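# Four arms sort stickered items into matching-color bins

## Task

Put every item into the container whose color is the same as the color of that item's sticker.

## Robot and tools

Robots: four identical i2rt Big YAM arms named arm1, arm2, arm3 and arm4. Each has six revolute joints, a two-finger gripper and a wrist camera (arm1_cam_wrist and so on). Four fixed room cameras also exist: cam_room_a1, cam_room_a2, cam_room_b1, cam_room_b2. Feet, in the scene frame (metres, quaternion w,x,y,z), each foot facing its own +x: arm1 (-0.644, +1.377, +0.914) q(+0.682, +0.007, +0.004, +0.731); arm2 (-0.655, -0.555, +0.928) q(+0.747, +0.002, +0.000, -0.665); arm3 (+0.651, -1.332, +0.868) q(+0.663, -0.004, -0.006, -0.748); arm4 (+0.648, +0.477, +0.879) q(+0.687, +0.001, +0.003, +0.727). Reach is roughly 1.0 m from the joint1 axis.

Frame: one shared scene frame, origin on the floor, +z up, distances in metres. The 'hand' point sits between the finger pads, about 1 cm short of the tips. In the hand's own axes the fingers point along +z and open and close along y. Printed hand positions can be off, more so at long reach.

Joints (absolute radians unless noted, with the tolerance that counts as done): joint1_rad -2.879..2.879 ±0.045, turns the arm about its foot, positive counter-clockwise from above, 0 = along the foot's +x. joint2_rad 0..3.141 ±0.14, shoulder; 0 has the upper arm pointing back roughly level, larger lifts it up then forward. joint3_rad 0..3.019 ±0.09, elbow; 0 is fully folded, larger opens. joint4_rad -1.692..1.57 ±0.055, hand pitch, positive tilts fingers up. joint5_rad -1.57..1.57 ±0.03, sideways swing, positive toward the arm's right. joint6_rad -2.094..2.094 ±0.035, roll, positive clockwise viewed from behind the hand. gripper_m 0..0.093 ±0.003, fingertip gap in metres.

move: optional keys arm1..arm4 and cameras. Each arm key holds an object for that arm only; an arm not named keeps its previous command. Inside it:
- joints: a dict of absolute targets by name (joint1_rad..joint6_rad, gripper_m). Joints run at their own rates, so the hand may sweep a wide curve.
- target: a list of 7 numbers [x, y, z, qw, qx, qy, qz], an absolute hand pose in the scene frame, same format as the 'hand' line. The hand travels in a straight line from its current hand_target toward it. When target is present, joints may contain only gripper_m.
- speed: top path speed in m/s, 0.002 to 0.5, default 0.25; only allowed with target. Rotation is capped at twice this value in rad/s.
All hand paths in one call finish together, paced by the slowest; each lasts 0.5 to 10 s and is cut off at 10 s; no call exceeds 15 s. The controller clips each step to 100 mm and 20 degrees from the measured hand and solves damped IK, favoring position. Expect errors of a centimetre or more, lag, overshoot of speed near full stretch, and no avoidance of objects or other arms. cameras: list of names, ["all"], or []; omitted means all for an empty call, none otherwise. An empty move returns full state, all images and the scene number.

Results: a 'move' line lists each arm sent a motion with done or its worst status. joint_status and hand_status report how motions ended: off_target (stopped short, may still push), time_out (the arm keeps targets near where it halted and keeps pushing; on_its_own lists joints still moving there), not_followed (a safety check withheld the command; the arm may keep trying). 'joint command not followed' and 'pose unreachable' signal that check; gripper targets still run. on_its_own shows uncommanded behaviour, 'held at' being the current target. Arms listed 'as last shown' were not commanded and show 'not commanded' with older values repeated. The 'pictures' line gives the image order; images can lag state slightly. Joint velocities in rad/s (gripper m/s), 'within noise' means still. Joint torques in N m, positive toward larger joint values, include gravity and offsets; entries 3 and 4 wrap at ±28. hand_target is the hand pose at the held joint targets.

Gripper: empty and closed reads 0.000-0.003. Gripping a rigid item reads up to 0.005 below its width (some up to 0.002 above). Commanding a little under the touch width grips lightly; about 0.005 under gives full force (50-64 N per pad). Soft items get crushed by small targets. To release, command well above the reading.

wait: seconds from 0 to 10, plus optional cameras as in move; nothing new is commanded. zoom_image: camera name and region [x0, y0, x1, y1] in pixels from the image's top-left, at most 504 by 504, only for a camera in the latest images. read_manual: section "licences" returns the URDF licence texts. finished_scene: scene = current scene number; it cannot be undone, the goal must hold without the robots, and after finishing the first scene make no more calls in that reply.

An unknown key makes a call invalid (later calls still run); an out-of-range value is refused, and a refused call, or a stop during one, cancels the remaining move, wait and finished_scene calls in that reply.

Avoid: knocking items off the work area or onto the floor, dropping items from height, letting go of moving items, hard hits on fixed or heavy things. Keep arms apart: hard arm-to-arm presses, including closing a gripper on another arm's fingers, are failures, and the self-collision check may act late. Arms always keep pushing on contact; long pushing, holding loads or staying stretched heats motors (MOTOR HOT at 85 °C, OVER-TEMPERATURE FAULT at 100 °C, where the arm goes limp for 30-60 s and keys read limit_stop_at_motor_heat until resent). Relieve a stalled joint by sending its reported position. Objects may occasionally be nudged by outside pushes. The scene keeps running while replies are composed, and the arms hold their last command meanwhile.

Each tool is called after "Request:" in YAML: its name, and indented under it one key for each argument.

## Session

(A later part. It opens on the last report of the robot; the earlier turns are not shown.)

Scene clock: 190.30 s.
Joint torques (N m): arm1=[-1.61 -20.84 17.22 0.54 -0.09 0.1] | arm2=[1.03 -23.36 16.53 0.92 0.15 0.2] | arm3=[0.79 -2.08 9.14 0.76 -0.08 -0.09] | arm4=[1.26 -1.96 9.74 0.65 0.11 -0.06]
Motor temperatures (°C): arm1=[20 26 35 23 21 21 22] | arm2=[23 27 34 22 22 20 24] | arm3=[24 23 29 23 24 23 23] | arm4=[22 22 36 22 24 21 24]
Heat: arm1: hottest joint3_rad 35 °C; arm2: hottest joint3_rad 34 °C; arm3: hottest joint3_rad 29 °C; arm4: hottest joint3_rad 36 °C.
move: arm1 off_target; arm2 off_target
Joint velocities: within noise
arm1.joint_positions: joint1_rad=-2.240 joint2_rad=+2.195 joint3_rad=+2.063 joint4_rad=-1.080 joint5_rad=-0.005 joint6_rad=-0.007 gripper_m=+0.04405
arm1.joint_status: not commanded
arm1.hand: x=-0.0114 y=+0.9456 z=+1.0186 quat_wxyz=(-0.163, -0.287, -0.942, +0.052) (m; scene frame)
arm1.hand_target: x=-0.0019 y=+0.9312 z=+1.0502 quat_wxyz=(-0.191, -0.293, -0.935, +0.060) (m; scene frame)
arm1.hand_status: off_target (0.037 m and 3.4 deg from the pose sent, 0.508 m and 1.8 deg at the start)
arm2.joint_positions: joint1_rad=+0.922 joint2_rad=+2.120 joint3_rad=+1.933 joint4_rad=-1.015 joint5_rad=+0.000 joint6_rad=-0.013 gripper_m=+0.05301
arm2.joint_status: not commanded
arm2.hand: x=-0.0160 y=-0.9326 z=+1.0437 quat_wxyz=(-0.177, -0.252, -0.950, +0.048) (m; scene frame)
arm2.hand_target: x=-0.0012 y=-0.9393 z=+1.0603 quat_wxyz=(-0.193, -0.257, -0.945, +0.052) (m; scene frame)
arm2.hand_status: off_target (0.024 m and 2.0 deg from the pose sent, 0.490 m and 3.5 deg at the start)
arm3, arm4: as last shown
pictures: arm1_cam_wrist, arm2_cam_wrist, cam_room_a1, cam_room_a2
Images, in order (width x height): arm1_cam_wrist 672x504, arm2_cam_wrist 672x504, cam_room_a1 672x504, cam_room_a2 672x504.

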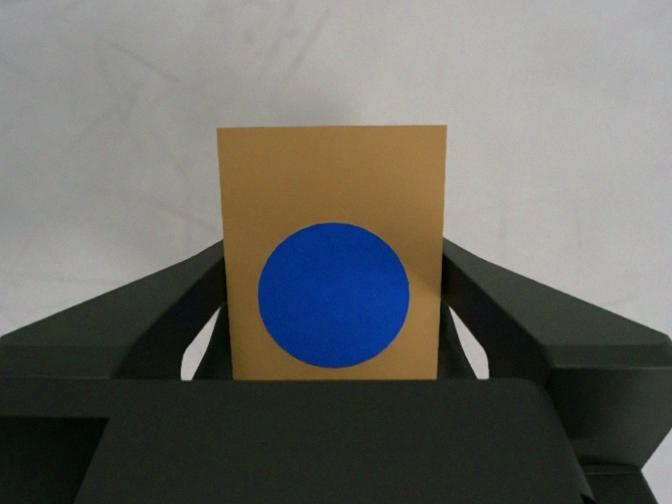

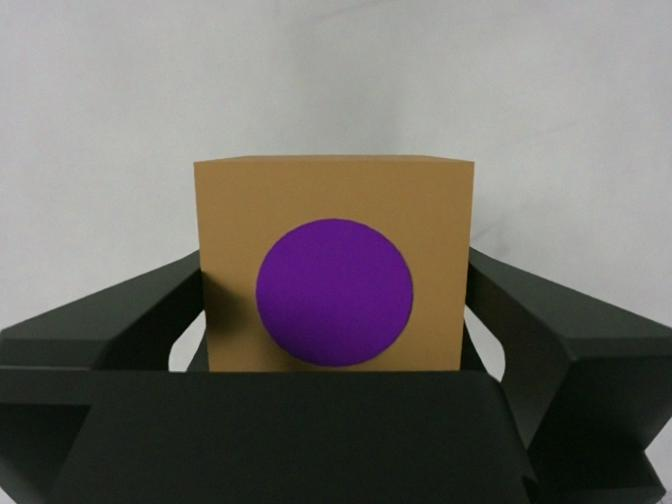

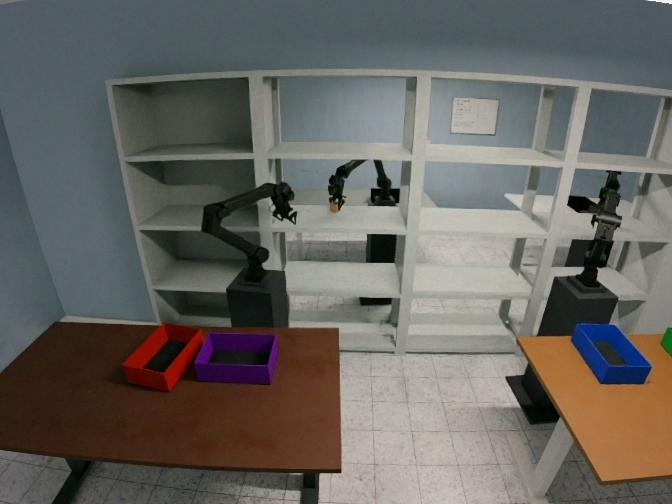

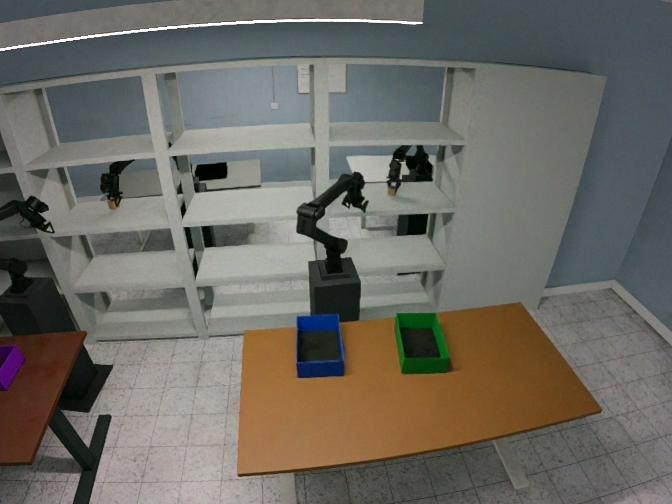

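Request:
move:
  arm1: {"target": [0.0, 0.93, 1.005, 0.2083, 0.2913, 0.9296, -0.0653], "speed": 0.08}
  arm2: {"target": [0.0, -0.94, 1.015, 0.2047, 0.2562, 0.9430, -0.0556], "speed": 0.08}
  cameras: ["arm1_cam_wrist", "arm2_cam_wrist"]

Scene clock: 202.20 s.
Joint torques (N m): arm1=[-2.43 -21.07 10.63 1.69 0.02 0.1] | arm2=[1.03 -22.77 10.36 2.41 0.14 0.2] | arm3=[0.62 -1.96 9.14 0.76 -0.09 -0.09] | arm4=[0.79 -1.85 9.54 0.61 0.14 -0.08]
Motor temperatures (°C): arm1=[20 27 38 23 21 21 22] | arm2=[23 28 35 22 22 20 24] | arm3=[24 23 29 23 24 23 23] | arm4=[22 22 36 22 24 21 24]
Heat: arm1: hottest joint3_rad 38 °C; arm2: hottest joint3_rad 35 °C; arm3: hottest joint3_rad 29 °C; arm4: hottest joint3_rad 36 °C.
move: arm1 done; arm2 off_target
Joint velocities: within noise
arm1.joint_positions: joint1_rad=-2.240 joint2_rad=+2.195 joint3_rad=+2.008 joint4_rad=-0.940 joint5_rad=-0.006 joint6_rad=-0.006 gripper_m=+0.04404
arm1.joint_status: not commanded
arm1.hand: x=+0.0017 y=+0.9367 z=+1.0062 quat_wxyz=(-0.203, -0.285, -0.935, +0.064) (m; scene frame)
arm1.hand_target: x=-0.0001 y=+0.9300 z=+1.0051 quat_wxyz=(-0.209, -0.292, -0.931, +0.065) (m; scene frame)
arm1.hand_status: done (0.007 m and 1.1 deg from the pose sent, 0.024 m and 5.6 deg at the start)
arm2.joint_positions: joint1_rad=+0.922 joint2_rad=+2.125 joint3_rad=+1.905 joint4_rad=-0.908 joint5_rad=+0.000 joint6_rad=-0.013 gripper_m=+0.05300
arm2.joint_status: not commanded
arm2.hand: x=-0.0025 y=-0.9406 z=+1.0372 quat_wxyz=(-0.212, -0.251, -0.943, +0.058) (m; scene frame)
arm2.hand_target: x=-0.0007 y=-0.9397 z=+1.0151 quat_wxyz=(-0.204, -0.256, -0.943, +0.056) (m; scene frame)
arm2.hand_status: off_target (0.022 m and 1.1 deg from the pose sent, 0.034 m and 3.4 deg at the start)
arm3.joint_positions: joint1_rad=-1.980 joint2_rad=+0.697 joint3_rad=+0.779 joint4_rad=-1.120 joint5_rad=+0.002 joint6_rad=+0.004 gripper_m=+0.09402
arm3.joint_status: not commanded
arm3.hand: x=+0.4080 y=-1.1851 z=+1.1089 quat_wxyz=(+0.063, -0.931, +0.257, +0.252) (m; scene frame)
arm3.hand_target: x=+0.4108 y=-1.1841 z=+1.1063 quat_wxyz=(+0.063, -0.932, +0.259, +0.247) (m; scene frame)
arm3.hand_status: not commanded
arm4.joint_positions: joint1_rad=+0.878 joint2_rad=+0.693 joint3_rad=+0.768 joint4_rad=-1.117 joint5_rad=-0.002 joint6_rad=+0.012 gripper_m=+0.09402
arm4.joint_status: not commanded
arm4.hand: x=+0.4241 y=+0.6445 z=+1.1186 quat_wxyz=(-0.077, +0.915, -0.308, -0.250) (m; scene frame)
arm4.hand_target: x=+0.4239 y=+0.6443 z=+1.1208 quat_wxyz=(-0.078, +0.917, -0.302, -0.248) (m; scene frame)
arm4.hand_status: not commanded
pictures: arm1_cam_wrist, arm2_cam_wrist
Images, in order (width x height): arm1_cam_wrist 672x504, arm2_cam_wrist 672x504.

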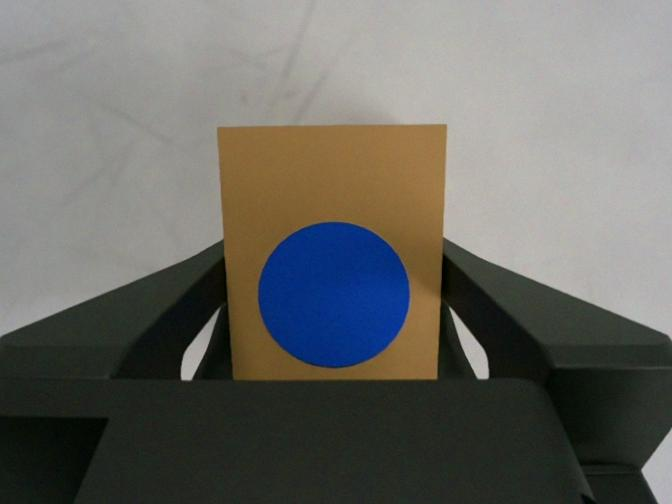

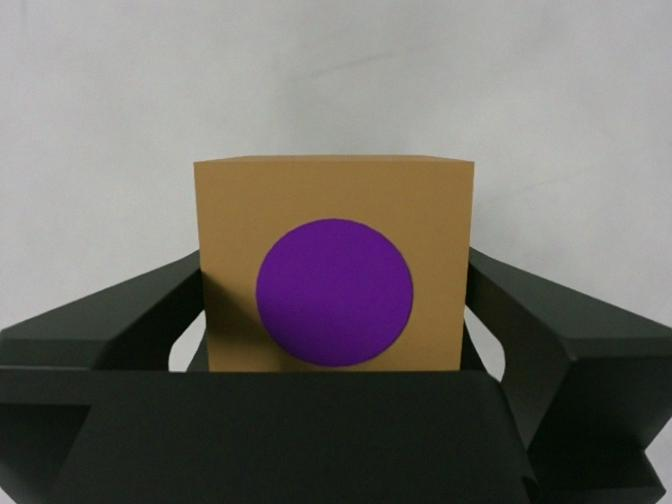

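Request:
move:
  arm1: {"target": [0.0, 0.93, 0.982, 0.1946, 0.2926, 0.9341, -0.0610], "speed": 0.08}
  arm2: {"target": [0.0, -0.94, 0.990, 0.1964, 0.2566, 0.9449, -0.0534], "speed": 0.08}
  cameras: ["arm1_cam_wrist", "arm2_cam_wrist"]

Scene clock: 207.87 s.
Joint torques (N m): arm1=[-2.37 -17.85 11.11 1.66 -0.01 0.07] | arm2=[0.97 -22.24 10.17 2.32 0.14 0.19] | arm3=[0.62 -2.14 9.14 0.73 -0.08 -0.09] | arm4=[0.97 -1.85 9.57 0.59 0.14 -0.06]
Motor temperatures (°C): arm1=[20 28 38 23 21 21 22] | arm2=[23 28 35 22 22 20 24] | arm3=[24 23 29 23 24 23 23] | arm4=[22 22 36 22 24 21 24]
Heat: arm1: hottest joint3_rad 38 °C; arm2: hottest joint3_rad 35 °C; arm3: hottest joint3_rad 29 °C; arm4: hottest joint3_rad 36 °C.
move: arm1 off_target; arm2 off_target
Joint velocities: within noise
arm1.joint_positions: joint1_rad=-2.240 joint2_rad=+2.195 joint3_rad=+2.008 joint4_rad=-0.940 joint5_rad=-0.006 joint6_rad=-0.006 gripper_m=+0.04404
arm1.joint_status: not commanded
arm1.hand: x=+0.0017 y=+0.9367 z=+1.0056 quat_wxyz=(-0.203, -0.285, -0.935, +0.064) (m; scene frame)
arm1.hand_target: x=-0.0008 y=+0.9305 z=+0.9823 quat_wxyz=(-0.195, -0.293, -0.934, +0.061) (m; scene frame)
arm1.hand_status: off_target (0.025 m and 1.4 deg from the pose sent, 0.025 m and 1.4 deg at the start)
arm2.joint_positions: joint1_rad=+0.922 joint2_rad=+2.148 joint3_rad=+1.894 joint4_rad=-0.881 joint5_rad=+0.001 joint6_rad=-0.013 gripper_m=+0.05301
arm2.joint_status: not commanded
arm2.hand: x=-0.0008 y=-0.9416 z=+1.0179 quat_wxyz=(-0.209, -0.251, -0.943, +0.057) (m; scene frame)
arm2.hand_target: x=-0.0010 y=-0.9396 z=+0.9904 quat_wxyz=(-0.196, -0.257, -0.945, +0.054) (m; scene frame)
arm2.hand_status: off_target (0.028 m and 1.6 deg from the pose sent, 0.047 m and 2.0 deg at the start)
arm3, arm4: as last shown
pictures: arm1_cam_wrist, arm2_cam_wrist
Images, in order (width x height): arm1_cam_wrist 672x504, arm2_cam_wrist 672x504.

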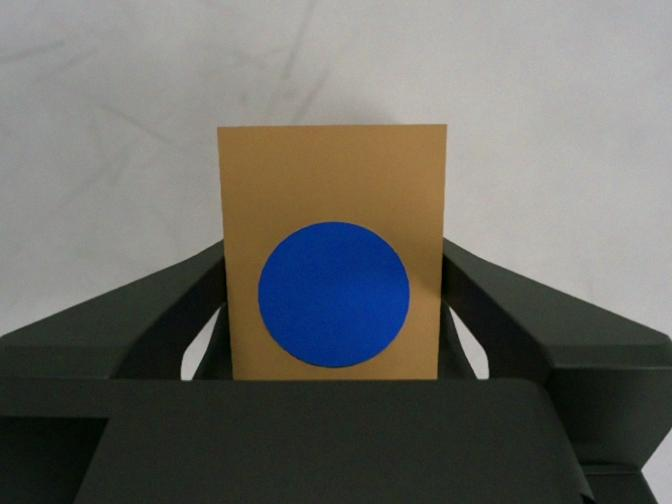

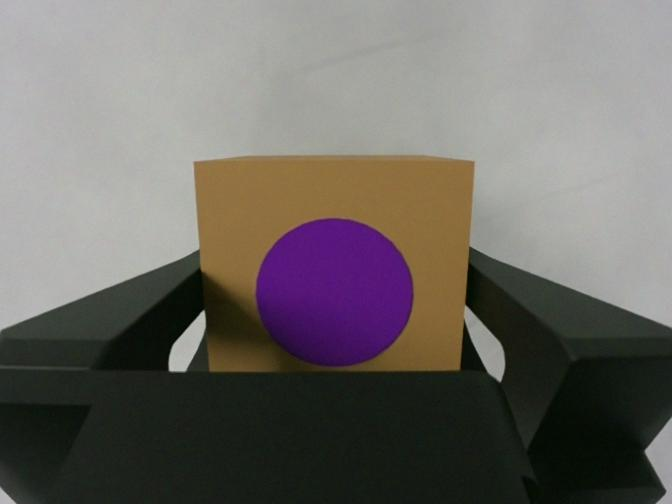

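Request:
move:
  arm1: {"target": [0.0, 0.93, 0.968, 0.1946, 0.2926, 0.9341, -0.0610], "speed": 0.08}
  arm2: {"target": [0.0, -0.94, 0.978, 0.1964, 0.2566, 0.9449, -0.0534], "speed": 0.08}
  cameras: ["cam_room_a2", "cam_room_a1"]

Request:
zoom_image:
  camera: "cam_room_a2"
  region: [340, 130, 460, 230]

Request:
zoom_image:
  camera: "cam_room_a1"
  region: [280, 150, 400, 240]

Scene clock: 216.67 s.
Joint torques (N m): arm1=[-2.43 -17.67 9.48 1.89 0 0.14] | arm2=[1.08 -21.6 9.16 2.48 0.14 0.18] | arm3=[0.56 -2.08 9.18 0.77 -0.09 -0.09] | arm4=[0.85 -1.49 9.51 0.61 0.13 -0.09]
Motor temperatures (°C): arm1=[20 28 37 23 21 21 22] | arm2=[23 29 34 22 22 20 24] | arm3=[24 23 29 23 24 23 23] | arm4=[22 22 36 22 24 21 24]
Heat: arm1: hottest joint3_rad 37 °C; arm2: hottest joint3_rad 34 °C; arm3: hottest joint3_rad 29 °C; arm4: hottest joint3_rad 36 °C.
move: arm1 off_target; arm2 off_target
Joint velocities: within noise
arm1.joint_positions: joint1_rad=-2.240 joint2_rad=+2.195 joint3_rad=+2.002 joint4_rad=-0.916 joint5_rad=-0.006 joint6_rad=-0.006 gripper_m=+0.04404
arm1.joint_status: not commanded
arm1.hand: x=+0.0046 y=+0.9347 z=+1.0052 quat_wxyz=(-0.211, -0.284, -0.933, +0.066) (m; scene frame)
arm1.hand_target: x=-0.0014 y=+0.9310 z=+0.9688 quat_wxyz=(-0.194, -0.293, -0.934, +0.061) (m; scene frame)
arm1.hand_status: off_target (0.038 m and 2.2 deg from the pose sent, 0.038 m and 1.3 deg at the start)
arm2.joint_positions: joint1_rad=+0.922 joint2_rad=+2.148 joint3_rad=+1.889 joint4_rad=-0.860 joint5_rad=+0.001 joint6_rad=-0.013 gripper_m=+0.05301
arm2.joint_status: not commanded
arm2.hand: x=+0.0020 y=-0.9433 z=+1.0180 quat_wxyz=(-0.216, -0.251, -0.942, +0.059) (m; scene frame)
arm2.hand_target: x=-0.0016 y=-0.9393 z=+0.9790 quat_wxyz=(-0.196, -0.257, -0.945, +0.054) (m; scene frame)
arm2.hand_status: off_target (0.040 m and 2.5 deg from the pose sent, 0.040 m and 1.6 deg at the start)
arm3, arm4: as last shown
pictures: cam_room_a1, cam_room_a2
Images, in order (width x height): cam_room_a1 672x504, cam_room_a2 672x504.

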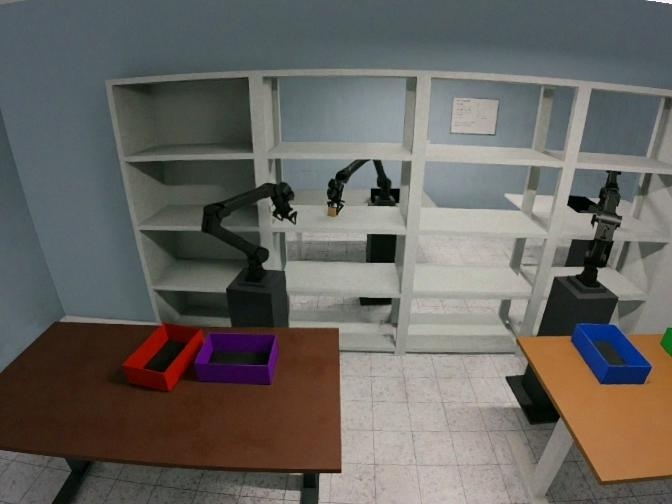

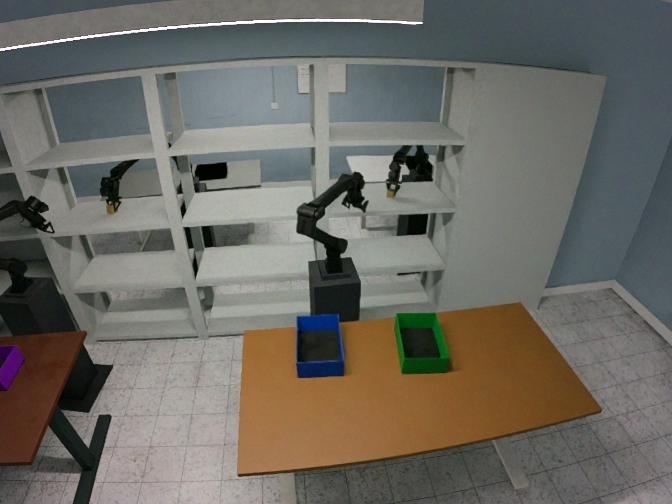

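Scaled by 4.200.

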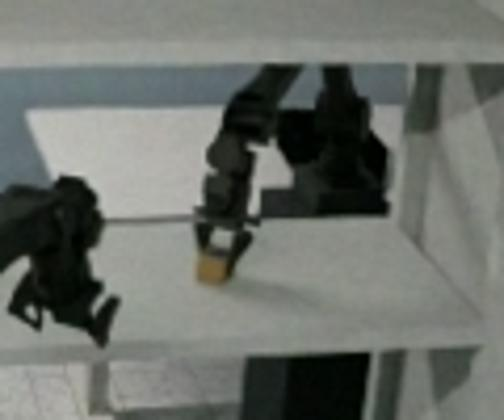

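Scaled by 4.200.

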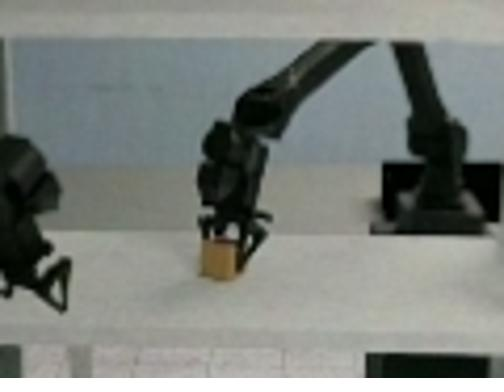

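Request:
move:
  arm1: {"target": [0.003, 0.934, 0.995, 0.1903, 0.2930, 0.9350, -0.0596], "speed": 0.08}
  arm2: {"target": [0.001, -0.942, 1.007, 0.1924, 0.2569, 0.9456, -0.0523], "speed": 0.08}

Request:
move:
  arm1: {"joints": {"gripper_m": 0.075}}
  arm2: {"joints": {"gripper_m": 0.082}}
  cameras: ["arm1_cam_wrist", "arm2_cam_wrist"]

Scene clock: 223.90 s.
Joint torques (N m): arm1=[-2.84 -18.02 14.32 0.34 0.07 0.04] | arm2=[0.97 -22.53 13.79 0.51 0.11 0.17] | arm3=[0.56 -2.2 9.17 0.73 -0.08 -0.1] | arm4=[0.56 -1.26 9.66 0.54 0.14 -0.08]
Motor temperatures (°C): arm1=[20 28 37 23 21 21 22] | arm2=[23 29 34 22 22 20 24] | arm3=[24 23 29 23 24 23 23] | arm4=[22 22 36 22 24 21 24]
Heat: arm1: hottest joint3_rad 37 °C; arm2: hottest joint3_rad 34 °C; arm3: hottest joint3_rad 29 °C; arm4: hottest joint3_rad 36 °C.
move: arm1 done; arm2 off_target
Joint velocities: within noise
arm1.joint_positions: joint1_rad=-2.240 joint2_rad=+2.195 joint3_rad=+2.007 joint4_rad=-0.947 joint5_rad=-0.006 joint6_rad=+0.004 gripper_m=+0.04404
arm1.joint_status: not commanded
arm1.hand: x=+0.0000 y=+0.9378 z=+1.0043 quat_wxyz=(-0.199, -0.290, -0.934, +0.062) (m; scene frame)
arm1.hand_target: x=+0.0026 y=+0.9342 z=+0.9950 quat_wxyz=(-0.191, -0.293, -0.935, +0.060) (m; scene frame)
arm1.hand_status: done (0.010 m and 1.1 deg from the pose sent, 0.010 m and 2.8 deg at the start)
arm2.joint_positions: joint1_rad=+0.922 joint2_rad=+2.148 joint3_rad=+1.894 joint4_rad=-0.890 joint5_rad=+0.001 joint6_rad=-0.011 gripper_m=+0.05301
arm2.joint_status: not commanded
arm2.hand: x=-0.0027 y=-0.9405 z=+1.0168 quat_wxyz=(-0.204, -0.252, -0.944, +0.055) (m; scene frame)
arm2.hand_target: x=+0.0006 y=-0.9419 z=+1.0071 quat_wxyz=(-0.193, -0.257, -0.946, +0.053) (m; scene frame)
arm2.hand_status: off_target (0.011 m and 1.5 deg from the pose sent, 0.011 m and 3.0 deg at the start)
arm3, arm4: as last shown
pictures: none

Scene clock: 224.47 s.
Joint torques (N m): arm1=[-1.32 -18.43 14.13 0.49 -0.08 0.04] | arm2=[0.91 -22.77 13.75 0.99 0.11 0.16] | arm3=[0.62 -1.9 9.13 0.77 -0.08 -0.1] | arm4=[0.91 -1.9 9.61 0.54 0.12 -0.09]
Motor temperatures (°C): arm1=[20 28 37 23 21 21 22] | arm2=[23 29 34 22 22 20 24] | arm3=[24 23 29 23 24 23 23] | arm4=[22 22 36 22 24 21 24]
Heat: arm1: hottest joint3_rad 37 °C; arm2: hottest joint3_rad 34 °C; arm3: hottest joint3_rad 29 °C; arm4: hottest joint3_rad 36 °C.
move: arm1 done; arm2 done
Joint velocities: within noise
arm1.joint_positions: joint1_rad=-2.243 joint2_rad=+2.198 joint3_rad=+2.007 joint4_rad=-0.955 joint5_rad=-0.002 joint6_rad=+0.007 gripper_m=+0.07496
arm1.joint_status: all done
arm1.hand: x=-0.0030 y=+0.9366 z=+1.0020 quat_wxyz=(-0.194, -0.293, -0.934, +0.062) (m; scene frame)
arm1.hand_target: x=+0.0027 y=+0.9342 z=+0.9950 quat_wxyz=(-0.191, -0.293, -0.935, +0.060) (m; scene frame)
arm1.hand_status: not commanded
arm2.joint_positions: joint1_rad=+0.922 joint2_rad=+2.150 joint3_rad=+1.894 joint4_rad=-0.902 joint5_rad=+0.001 joint6_rad=-0.011 gripper_m=+0.08193
arm2.joint_status: all done
arm2.hand: x=-0.0051 y=-0.9391 z=+1.0145 quat_wxyz=(-0.198, -0.252, -0.946, +0.054) (m; scene frame)
arm2.hand_target: x=+0.0007 y=-0.9419 z=+1.0070 quat_wxyz=(-0.193, -0.257, -0.946, +0.053) (m; scene frame)
arm2.hand_status: not commanded
arm3, arm4: as last shown
pictures: arm1_cam_wrist, arm2_cam_wrist
Images, in order (width x height): arm1_cam_wrist 672x504, arm2_cam_wrist 672x504.

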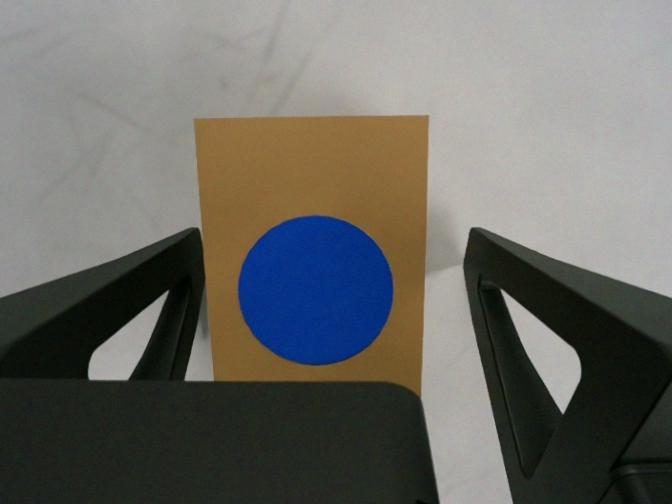

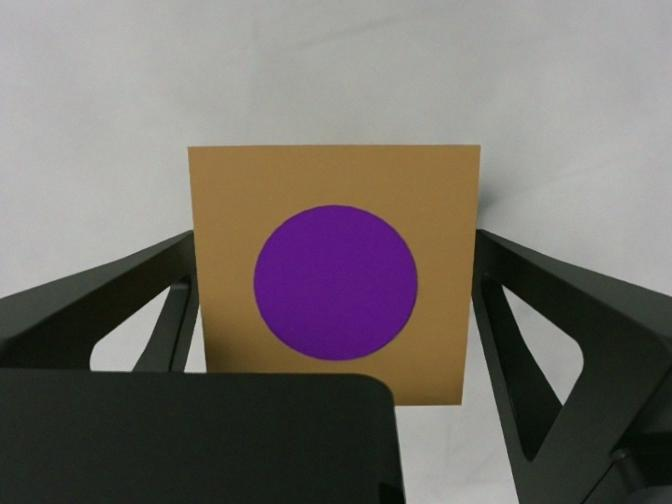

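Request:
move:
  arm1: {"target": [-0.003, 0.9366, 1.07, 0.1903, 0.2930, 0.9350, -0.0596], "speed": 0.2}
  arm2: {"target": [-0.005, -0.939, 1.085, 0.1924, 0.2569, 0.9456, -0.0523], "speed": 0.2}
  cameras: ["arm1_cam_wrist", "arm2_cam_wrist"]

Scene clock: 237.53 s.
Joint torques (N m): arm1=[-1.55 -22.3 16.62 0.54 -0.03 0.03] | arm2=[0.91 -24.88 15.45 0.9 0.09 0.16] | arm3=[0.73 -2.2 9.14 0.75 -0.08 -0.1] | arm4=[1.2 -1.2 9.65 0.55 0.11 -0.08]
Motor temperatures (°C): arm1=[20 27 38 23 21 21 22] | arm2=[23 29 35 22 22 20 24] | arm3=[24 23 29 23 24 23 23] | arm4=[22 22 36 22 24 21 24]
Heat: arm1: hottest joint3_rad 38 °C; arm2: hottest joint3_rad 35 °C; arm3: hottest joint3_rad 29 °C; arm4: hottest joint3_rad 36 °C.
move: arm1 off_target; arm2 off_target
Joint velocities: within noise
arm1.joint_positions: joint1_rad=-2.243 joint2_rad=+2.191 joint3_rad=+2.075 joint4_rad=-1.113 joint5_rad=-0.003 joint6_rad=+0.007 gripper_m=+0.07496
arm1.joint_status: not commanded
arm1.hand: x=-0.0161 y=+0.9460 z=+1.0245 quat_wxyz=(-0.156, -0.295, -0.941, +0.050) (m; scene frame)
arm1.hand_target: x=-0.0050 y=+0.9380 z=+1.0700 quat_wxyz=(-0.191, -0.293, -0.935, +0.060) (m; scene frame)
arm1.hand_status: off_target (0.048 m and 4.2 deg from the pose sent, 0.068 m and 0.5 deg at the start)
arm2.joint_positions: joint1_rad=+0.922 joint2_rad=+2.115 joint3_rad=+1.974 joint4_rad=-1.065 joint5_rad=+0.001 joint6_rad=-0.011 gripper_m=+0.08193
arm2.joint_status: not commanded
arm2.hand: x=-0.0157 y=-0.9330 z=+1.0618 quat_wxyz=(-0.175, -0.254, -0.950, +0.047) (m; scene frame)
arm2.hand_target: x=-0.0060 y=-0.9385 z=+1.0850 quat_wxyz=(-0.193, -0.257, -0.946, +0.052) (m; scene frame)
arm2.hand_status: off_target (0.026 m and 2.2 deg from the pose sent, 0.071 m and 0.8 deg at the start)
arm3, arm4: as last shown
pictures: arm1_cam_wrist, arm2_cam_wrist
Images, in order (width x height): arm1_cam_wrist 672x504, arm2_cam_wrist 672x504.

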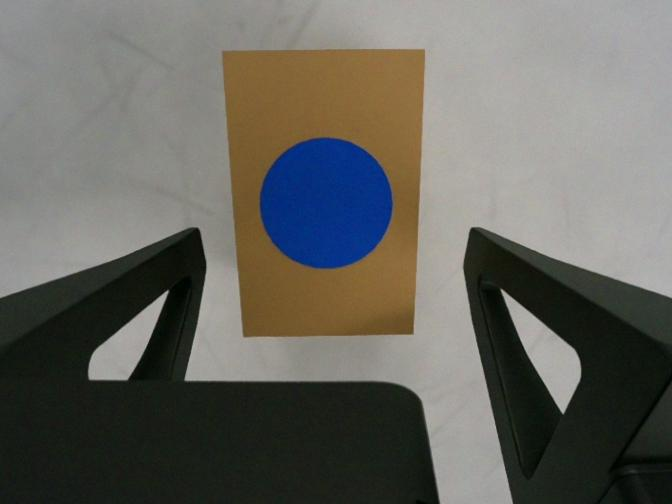

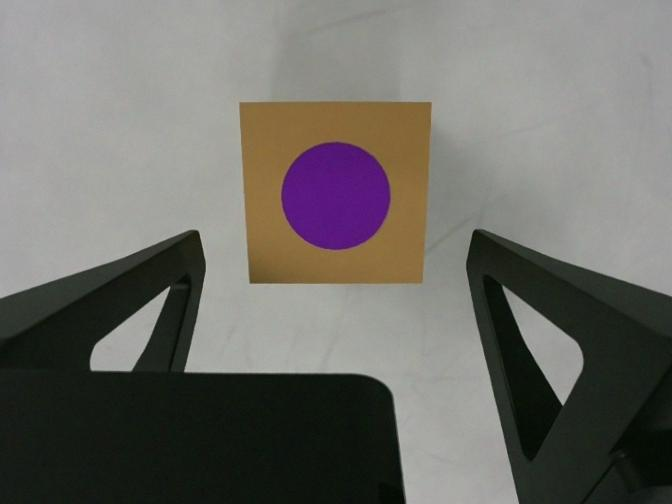

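Request:
move:
  arm1: {"target": [-0.341, 1.165, 1.12, 0.1903, 0.2930, 0.9350, -0.0596], "speed": 0.25}
  arm2: {"target": [-0.335, -0.74, 1.13, 0.1924, 0.2569, 0.9456, -0.0523], "speed": 0.25}
  arm3: {"target": [0.022, -0.955, 1.10, 0.0634, -0.9363, 0.2544, 0.2334], "speed": 0.25}
  arm4: {"target": [0.024, 0.939, 1.10, 0.0727, -0.9254, 0.2918, 0.2307], "speed": 0.25}
  cameras: ["arm3_cam_wrist", "arm4_cam_wrist"]

Scene clock: 257.50 s.
Joint torques (N m): arm1=[-2.78 -3.43 11.3 0.66 -0.04 -0.09] | arm2=[1.55 -7.59 10.14 1.05 0.16 0.22] | arm3=[1.26 -22.83 14.02 0.59 0.11 -0.13] | arm4=[1.2 -23.77 12.78 0.4 -0.04 -0.11]
Motor temperatures (°C): arm1=[20 29 39 23 21 21 22] | arm2=[23 29 36 22 22 20 23] | arm3=[24 23 30 23 24 23 23] | arm4=[22 22 37 22 24 21 24]
Heat: arm1: hottest joint3_rad 39 °C; arm2: hottest joint3_rad 36 °C; arm3: hottest joint3_rad 30 °C; arm4: hottest joint3_rad 37 °C.
move: arm1 done; arm2 off_target; arm3 off_target; arm4 off_target
Joint velocities: within noise
arm1.joint_positions: joint1_rad=-2.248 joint2_rad=+1.036 joint3_rad=+0.897 joint4_rad=-1.004 joint5_rad=-0.009 joint6_rad=+0.000 gripper_m=+0.07496
arm1.joint_status: not commanded
arm1.hand: x=-0.3376 y=+1.1673 z=+1.1209 quat_wxyz=(-0.196, -0.292, -0.934, +0.060) (m; scene frame)
arm1.hand_target: x=-0.3410 y=+1.1651 z=+1.1200 quat_wxyz=(-0.190, -0.293, -0.935, +0.060) (m; scene frame)
arm1.hand_status: done (0.004 m and 0.7 deg from the pose sent, 0.403 m and 4.2 deg at the start)
arm2.joint_positions: joint1_rad=+0.928 joint2_rad=+1.057 joint3_rad=+0.905 joint4_rad=-0.988 joint5_rad=+0.005 joint6_rad=-0.003 gripper_m=+0.08193
arm2.joint_status: not commanded
arm2.hand: x=-0.3309 y=-0.7460 z=+1.1387 quat_wxyz=(-0.206, -0.253, -0.943, +0.057) (m; scene frame)
arm2.hand_target: x=-0.3350 y=-0.7401 z=+1.1302 quat_wxyz=(-0.192, -0.257, -0.946, +0.052) (m; scene frame)
arm2.hand_status: off_target (0.011 m and 1.7 deg from the pose sent, 0.379 m and 2.2 deg at the start)
arm3.joint_positions: joint1_rad=-1.980 joint2_rad=+1.958 joint3_rad=+1.912 joint4_rad=-1.071 joint5_rad=+0.006 joint6_rad=+0.001 gripper_m=+0.09402
arm3.joint_status: not commanded
arm3.hand: x=+0.0320 y=-0.9644 z=+1.0773 quat_wxyz=(+0.056, -0.941, +0.258, +0.214) (m; scene frame)
arm3.hand_target: x=+0.0230 y=-0.9558 z=+1.1002 quat_wxyz=(+0.064, -0.936, +0.254, +0.234) (m; scene frame)
arm3.hand_status: off_target (0.027 m and 2.4 deg from the pose sent, 0.449 m and 2.2 deg at the start)
arm4.joint_positions: joint1_rad=+0.878 joint2_rad=+2.102 joint3_rad=+2.123 joint4_rad=-1.127 joint5_rad=-0.003 joint6_rad=-0.011 gripper_m=+0.09402
arm4.joint_status: not commanded
arm4.hand: x=+0.0333 y=+0.9327 z=+1.0899 quat_wxyz=(-0.070, +0.926, -0.299, -0.221) (m; scene frame)
arm4.hand_target: x=+0.0246 y=+0.9386 z=+1.1001 quat_wxyz=(-0.073, +0.925, -0.292, -0.231) (m; scene frame)
arm4.hand_status: off_target (0.015 m and 1.5 deg from the pose sent, 0.497 m and 3.2 deg at the start)
pictures: arm3_cam_wrist, arm4_cam_wrist
Images, in order (width x height): arm3_cam_wrist 672x504, arm4_cam_wrist 672x504.

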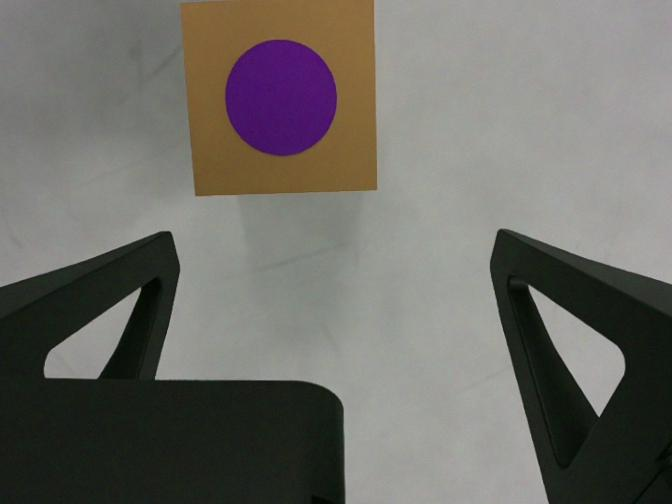

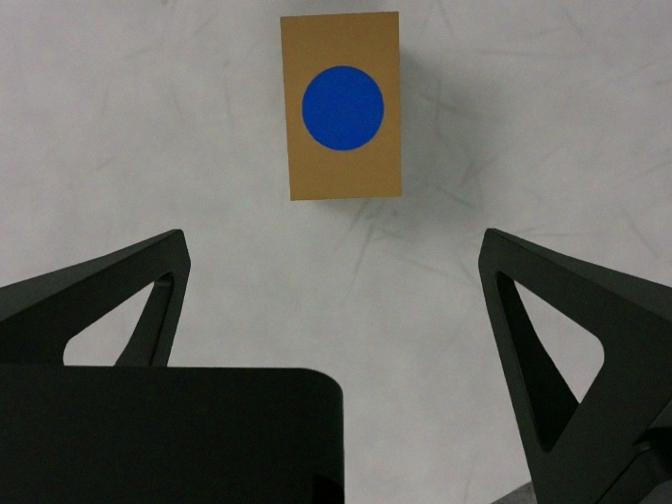

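Request:
move:
  arm3: {"target": [-0.0232, -0.9549, 1.10, 0.0599, -0.9400, 0.2404, 0.2344], "speed": 0.12}
  arm4: {"target": [-0.0107, 0.9706, 1.03, 0.0703, -0.9284, 0.2821, 0.2315], "speed": 0.12}
  cameras: ["arm3_cam_wrist", "arm4_cam_wrist"]

Scene clock: 281.60 s.
Joint torques (N m): arm1=[-2.49 -3.72 11.4 0.73 -0.06 -0.04] | arm2=[1.61 -7.71 10.13 1.05 0.15 0.22] | arm3=[2.26 -23.94 14.06 0.57 0.11 -0.13] | arm4=[0.32 -25.41 12.68 1.18 -0.06 -0.11]
Motor temperatures (°C): arm1=[20 27 38 23 21 21 22] | arm2=[23 28 36 22 22 20 23] | arm3=[24 26 32 23 24 23 23] | arm4=[22 24 40 22 24 21 24]
Heat: arm1: hottest joint3_rad 38 °C; arm2: hottest joint3_rad 36 °C; arm3: hottest joint3_rad 32 °C; arm4: hottest joint3_rad 40 °C.
move: arm3 off_target; arm4 off_target
Joint velocities: within noise
arm1, arm2: as last shown
arm3.joint_positions: joint1_rad=-1.965 joint2_rad=+2.081 joint3_rad=+2.122 joint4_rad=-1.150 joint5_rad=+0.007 joint6_rad=+0.000 gripper_m=+0.09402
arm3.joint_status: not commanded
arm3.hand: x=-0.0084 y=-0.9537 z=+1.0830 quat_wxyz=(+0.055, -0.942, +0.250, +0.218) (m; scene frame)
arm3.hand_target: x=-0.0221 y=-0.9554 z=+1.0998 quat_wxyz=(+0.060, -0.940, +0.241, +0.235) (m; scene frame)
arm3.hand_status: off_target (0.023 m and 2.2 deg from the pose sent, 0.061 m and 3.1 deg at the start)
arm4.joint_positions: joint1_rad=+0.876 joint2_rad=+2.274 joint3_rad=+2.242 joint4_rad=-1.093 joint5_rad=-0.017 joint6_rad=-0.038 gripper_m=+0.09402
arm4.joint_status: not commanded
arm4.hand: x=-0.0013 y=+0.9567 z=+1.0200 quat_wxyz=(-0.063, +0.932, -0.287, -0.213) (m; scene frame)
arm4.hand_target: x=-0.0096 y=+0.9700 z=+1.0302 quat_wxyz=(-0.071, +0.928, -0.282, -0.232) (m; scene frame)
arm4.hand_status: off_target (0.020 m and 2.4 deg from the pose sent, 0.083 m and 2.4 deg at the start)
pictures: arm3_cam_wrist, arm4_cam_wrist
Images, in order (width x height): arm3_cam_wrist 672x504, arm4_cam_wrist 672x504.

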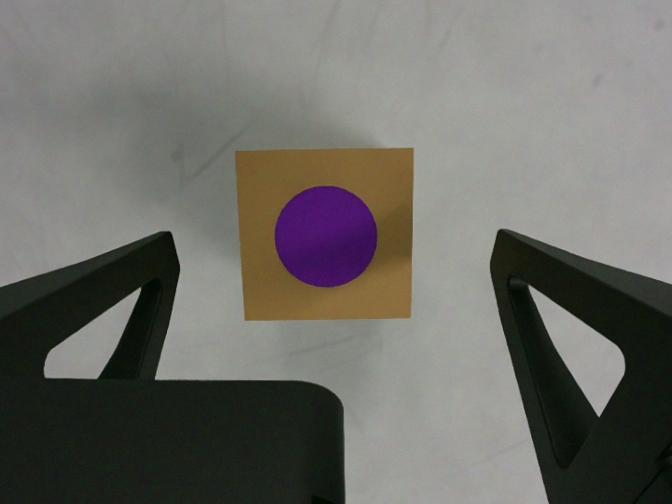

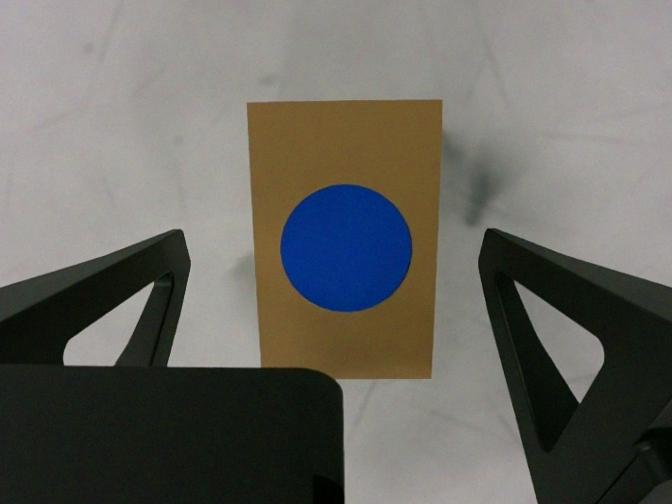

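Request:
move:
  arm3: {"target": [-0.0204, -0.9504, 1.033, 0.0599, -0.9400, 0.2404, 0.2344], "speed": 0.08}
  arm4: {"target": [-0.0093, 0.9699, 1.005, 0.0703, -0.9284, 0.2821, 0.2315], "speed": 0.08}
  cameras: ["arm3_cam_wrist", "arm4_cam_wrist"]

Scene clock: 294.37 s.
Joint torques (N m): arm1=[-2.67 -3.84 11.49 0.77 -0.03 -0.08] | arm2=[1.61 -7.65 10.13 1.06 0.16 0.22] | arm3=[1.55 -24 8.96 1.57 -0.06 -0.12] | arm4=[0.03 -25.52 9.07 1.28 -0.09 -0.1]
Motor temperatures (°C): arm1=[20 26 38 23 21 21 22] | arm2=[23 27 35 22 22 20 23] | arm3=[24 26 33 23 24 23 23] | arm4=[22 25 40 22 24 21 24]
Heat: arm1: hottest joint3_rad 38 °C; arm2: hottest joint3_rad 35 °C; arm3: hottest joint3_rad 33 °C; arm4: hottest joint3_rad 40 °C.
move: arm3 off_target; arm4 off_target
Joint velocities: within noise
arm1, arm2: as last shown
arm3.joint_positions: joint1_rad=-1.965 joint2_rad=+2.085 joint3_rad=+2.018 joint4_rad=-1.001 joint5_rad=+0.007 joint6_rad=-0.008 gripper_m=+0.09402
arm3.joint_status: not commanded
arm3.hand: x=-0.0167 y=-0.9494 z=+1.0453 quat_wxyz=(+0.061, -0.938, +0.246, +0.237) (m; scene frame)
arm3.hand_target: x=-0.0201 y=-0.9504 z=+1.0333 quat_wxyz=(+0.060, -0.940, +0.241, +0.234) (m; scene frame)
arm3.hand_status: off_target (0.013 m and 0.7 deg from the pose sent, 0.052 m and 2.2 deg at the start)
arm4.joint_positions: joint1_rad=+0.876 joint2_rad=+2.274 joint3_rad=+2.230 joint4_rad=-1.037 joint5_rad=-0.018 joint6_rad=-0.038 gripper_m=+0.09402
arm4.joint_status: not commanded
arm4.hand: x=-0.0091 y=+0.9623 z=+1.0205 quat_wxyz=(-0.070, +0.927, -0.285, -0.234) (m; scene frame)
arm4.hand_target: x=-0.0089 y=+0.9695 z=+1.0051 quat_wxyz=(-0.070, +0.928, -0.282, -0.231) (m; scene frame)
arm4.hand_status: off_target (0.017 m and 0.5 deg from the pose sent, 0.022 m and 2.4 deg at the start)
pictures: arm3_cam_wrist, arm4_cam_wrist
Images, in order (width x height): arm3_cam_wrist 672x504, arm4_cam_wrist 672x504.

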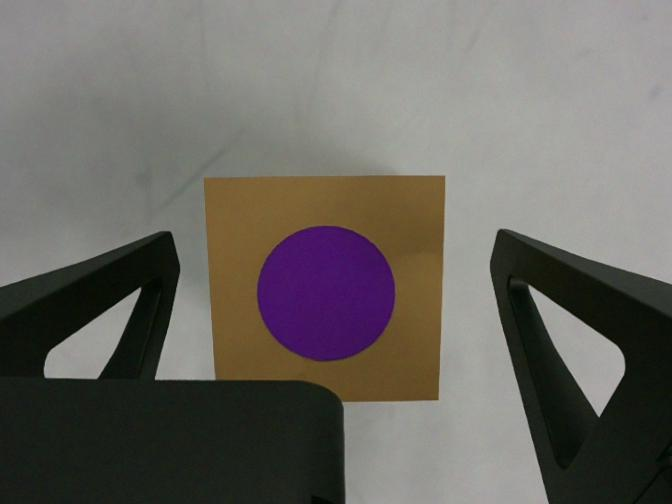

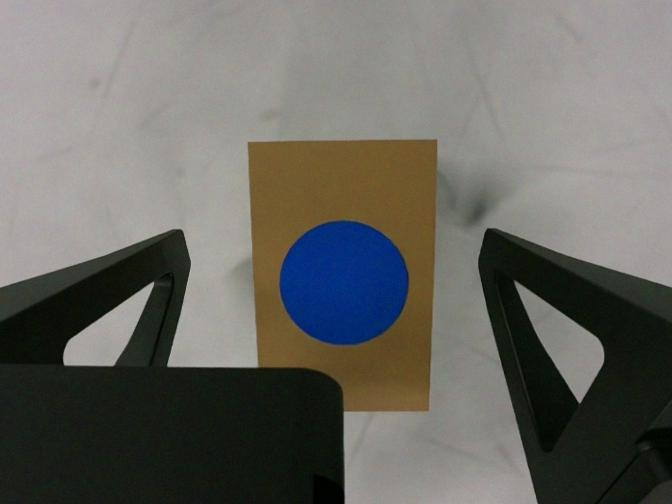

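Request:
move:
  arm3: {"target": [-0.0120, -0.953, 1.008, 0.0599, -0.9400, 0.2404, 0.2344], "speed": 0.08}
  arm4: {"target": [0.0008, 0.963, 0.985, 0.0703, -0.9284, 0.2821, 0.2315], "speed": 0.08}
  cameras: ["arm3_cam_wrist", "arm4_cam_wrist"]

Scene clock: 305.77 s.
Joint torques (N m): arm1=[-3.14 -3.96 11.34 0.54 -0.05 -0.08] | arm2=[1.55 -7.65 10.11 1.06 0.16 0.23] | arm3=[1.49 -24.64 7.77 1.44 -0.04 -0.14] | arm4=[0.56 -25.17 7.3 0.83 -0.04 0.03]
Motor temperatures (°C): arm1=[20 26 38 23 21 21 22] | arm2=[23 27 35 22 22 20 23] | arm3=[24 26 32 23 24 23 23] | arm4=[22 25 39 22 24 21 24]
Heat: arm1: hottest joint3_rad 38 °C; arm2: hottest joint3_rad 35 °C; arm3: hottest joint3_rad 32 °C; arm4: hottest joint3_rad 39 °C.
move: arm3 off_target; arm4 off_target
Joint velocities: within noise
arm1, arm2: as last shown
arm3.joint_positions: joint1_rad=-1.965 joint2_rad=+2.078 joint3_rad=+1.939 joint4_rad=-0.922 joint5_rad=+0.005 joint6_rad=-0.009 gripper_m=+0.09400
arm3.joint_status: not commanded
arm3.hand: x=-0.0140 y=-0.9517 z=+1.0208 quat_wxyz=(+0.061, -0.937, +0.244, +0.241) (m; scene frame)
arm3.hand_target: x=-0.0118 y=-0.9530 z=+1.0079 quat_wxyz=(+0.060, -0.940, +0.241, +0.234) (m; scene frame)
arm3.hand_status: off_target (0.013 m and 0.9 deg from the pose sent, 0.038 m and 0.7 deg at the start)
arm4.joint_positions: joint1_rad=+0.876 joint2_rad=+2.243 joint3_rad=+2.138 joint4_rad=-0.940 joint5_rad=-0.019 joint6_rad=-0.049 gripper_m=+0.09402
arm4.joint_status: not commanded
arm4.hand: x=-0.0081 y=+0.9612 z=+1.0108 quat_wxyz=(-0.077, +0.924, -0.278, -0.250) (m; scene frame)
arm4.hand_target: x=+0.0010 y=+0.9627 z=+0.9855 quat_wxyz=(-0.070, +0.928, -0.282, -0.232) (m; scene frame)
arm4.hand_status: off_target (0.027 m and 2.3 deg from the pose sent, 0.037 m and 0.5 deg at the start)
pictures: arm3_cam_wrist, arm4_cam_wrist
Images, in order (width x height): arm3_cam_wrist 672x504, arm4_cam_wrist 672x504.

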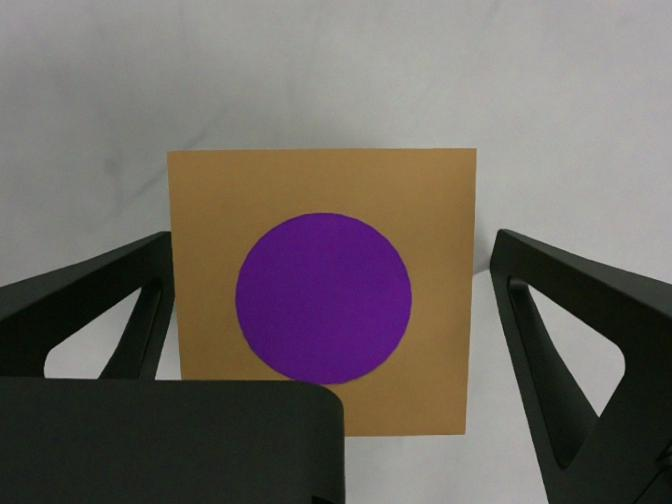

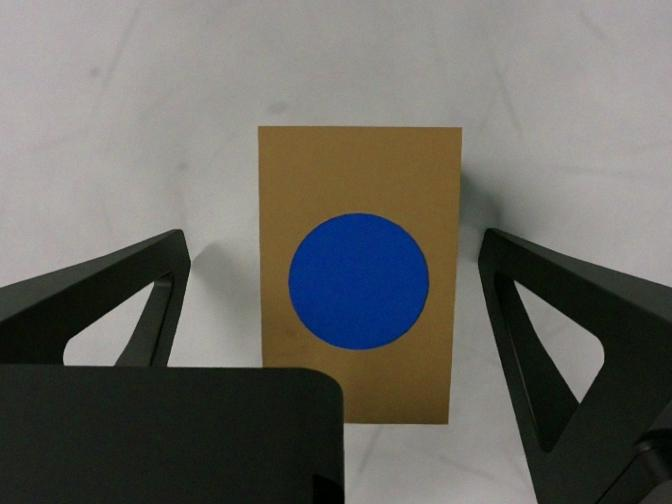

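Request:
move:
  arm3: {"joints": {"gripper_m": 0.045}}
  arm4: {"joints": {"gripper_m": 0.038}}
  cameras: ["arm3_cam_wrist", "arm4_cam_wrist"]

Request:
move:
  arm3: {"target": [-0.008, -0.954, 1.075, 0.0599, -0.9400, 0.2404, 0.2344], "speed": 0.12}
  arm4: {"target": [0.002, 0.958, 1.07, 0.0727, -0.9254, 0.2918, 0.2307], "speed": 0.12}
  cameras: ["arm3_cam_wrist", "arm4_cam_wrist"]

Scene clock: 314.27 s.
Joint torques (N m): arm1=[-2.55 -4.13 11.43 0.77 -0.04 -0.06] | arm2=[1.55 -7.53 10.13 1.1 0.15 0.21] | arm3=[1.49 -24.59 7.77 1.32 0.16 -0.13] | arm4=[1.26 -25.47 7.36 0.75 -0.04 0.02]
Motor temperatures (°C): arm1=[20 26 38 23 21 21 22] | arm2=[23 27 35 22 22 20 23] | arm3=[24 26 31 23 24 23 23] | arm4=[22 27 39 22 24 21 24]
Heat: arm1: hottest joint3_rad 38 °C; arm2: hottest joint3_rad 35 °C; arm3: hottest joint3_rad 31 °C; arm4: hottest joint3_rad 39 °C.
move: arm3 off_target; arm4 off_target
Joint velocities: within noise
arm1, arm2: as last shown
arm3.joint_positions: joint1_rad=-1.964 joint2_rad=+2.078 joint3_rad=+1.939 joint4_rad=-0.919 joint5_rad=-0.001 joint6_rad=-0.010 gripper_m=+0.05294
arm3.joint_status: gripper_m off_target (ended at +0.05297, target +0.04500)
arm3.hand: x=-0.0152 y=-0.9527 z=+1.0212 quat_wxyz=(+0.059, -0.937, +0.243, +0.243) (m; scene frame)
arm3.hand_target: x=-0.0119 y=-0.9530 z=+1.0080 quat_wxyz=(+0.060, -0.940, +0.240, +0.234) (m; scene frame)
arm3.hand_status: not commanded
arm4.joint_positions: joint1_rad=+0.859 joint2_rad=+2.243 joint3_rad=+2.137 joint4_rad=-0.938 joint5_rad=-0.020 joint6_rad=-0.051 gripper_m=+0.04416
arm4.joint_status: gripper_m off_target (ended at +0.04419, target +0.03800)
arm4.hand: x=+0.0000 y=+0.9721 z=+1.0104 quat_wxyz=(-0.079, +0.922, -0.285, -0.250) (m; scene frame)
arm4.hand_target: x=+0.0009 y=+0.9626 z=+0.9853 quat_wxyz=(-0.070, +0.928, -0.282, -0.231) (m; scene frame)
arm4.hand_status: not commanded
pictures: arm3_cam_wrist, arm4_cam_wrist
Images, in order (width x height): arm3_cam_wrist 672x504, arm4_cam_wrist 672x504.

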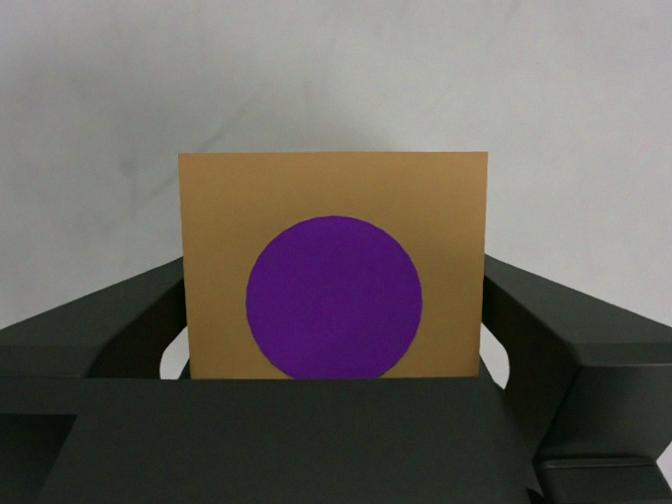

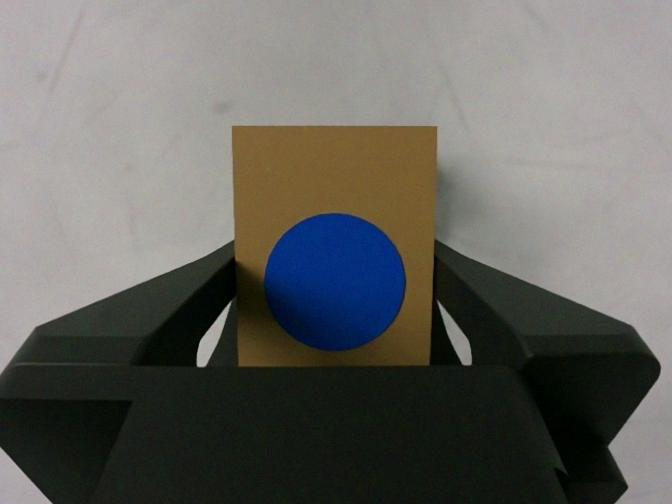

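Scene clock: 315.60 s.
Joint torques (N m): arm1=[-2.14 -3.6 11.48 0.68 0 -0.06] | arm2=[1.44 -7.65 10.15 1.05 0.15 0.21] | arm3=[1.44 -27.11 14.11 0.51 0.11 -0.13] | arm4=[1.26 -27.28 12.71 0.34 0.19 0.19]
Motor temperatures (°C): arm1=[20 26 38 23 21 21 22] | arm2=[23 27 35 22 22 20 23] | arm3=[24 26 31 23 24 23 23] | arm4=[22 27 39 22 24 21 25]
Heat: arm1: hottest joint3_rad 38 °C; arm2: hottest joint3_rad 35 °C; arm3: hottest joint3_rad 31 °C; arm4: hottest joint3_rad 39 °C.
move: arm3 off_target; arm4 off_target
Joint velocities: within noise
arm1, arm2: as last shown
arm3.joint_positions: joint1_rad=-1.964 joint2_rad=+2.068 joint3_rad=+1.972 joint4_rad=-1.055 joint5_rad=+0.001 joint6_rad=-0.011 gripper_m=+0.05294
arm3.joint_status: not commanded
arm3.hand: x=+0.0038 y=-0.9630 z=+1.0298 quat_wxyz=(+0.048, -0.948, +0.245, +0.199) (m; scene frame)
arm3.hand_target: x=-0.0058 y=-0.9552 z=+1.0751 quat_wxyz=(+0.060, -0.940, +0.241, +0.235) (m; scene frame)
arm3.hand_status: off_target (0.048 m and 4.4 deg from the pose sent, 0.054 m and 1.1 deg at the start)
arm4.joint_positions: joint1_rad=+0.868 joint2_rad=+2.237 joint3_rad=+2.219 joint4_rad=-1.122 joint5_rad=-0.013 joint6_rad=-0.043 gripper_m=+0.04416
arm4.joint_status: not commanded
arm4.hand: x=+0.0133 y=+0.9551 z=+1.0346 quat_wxyz=(-0.064, +0.933, -0.290, -0.205) (m; scene frame)
arm4.hand_target: x=+0.0034 y=+0.9571 z=+1.0700 quat_wxyz=(-0.073, +0.925, -0.292, -0.231) (m; scene frame)
arm4.hand_status: off_target (0.037 m and 3.2 deg from the pose sent, 0.061 m and 2.4 deg at the start)
pictures: arm3_cam_wrist, arm4_cam_wrist
Images, in order (width x height): arm3_cam_wrist 672x504, arm4_cam_wrist 672x504.

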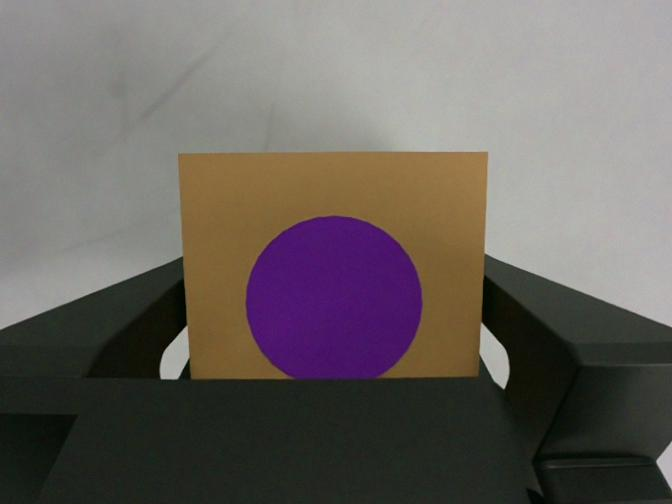

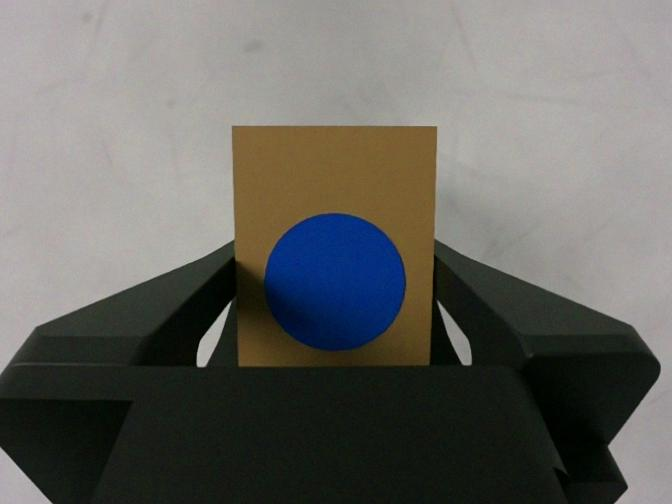

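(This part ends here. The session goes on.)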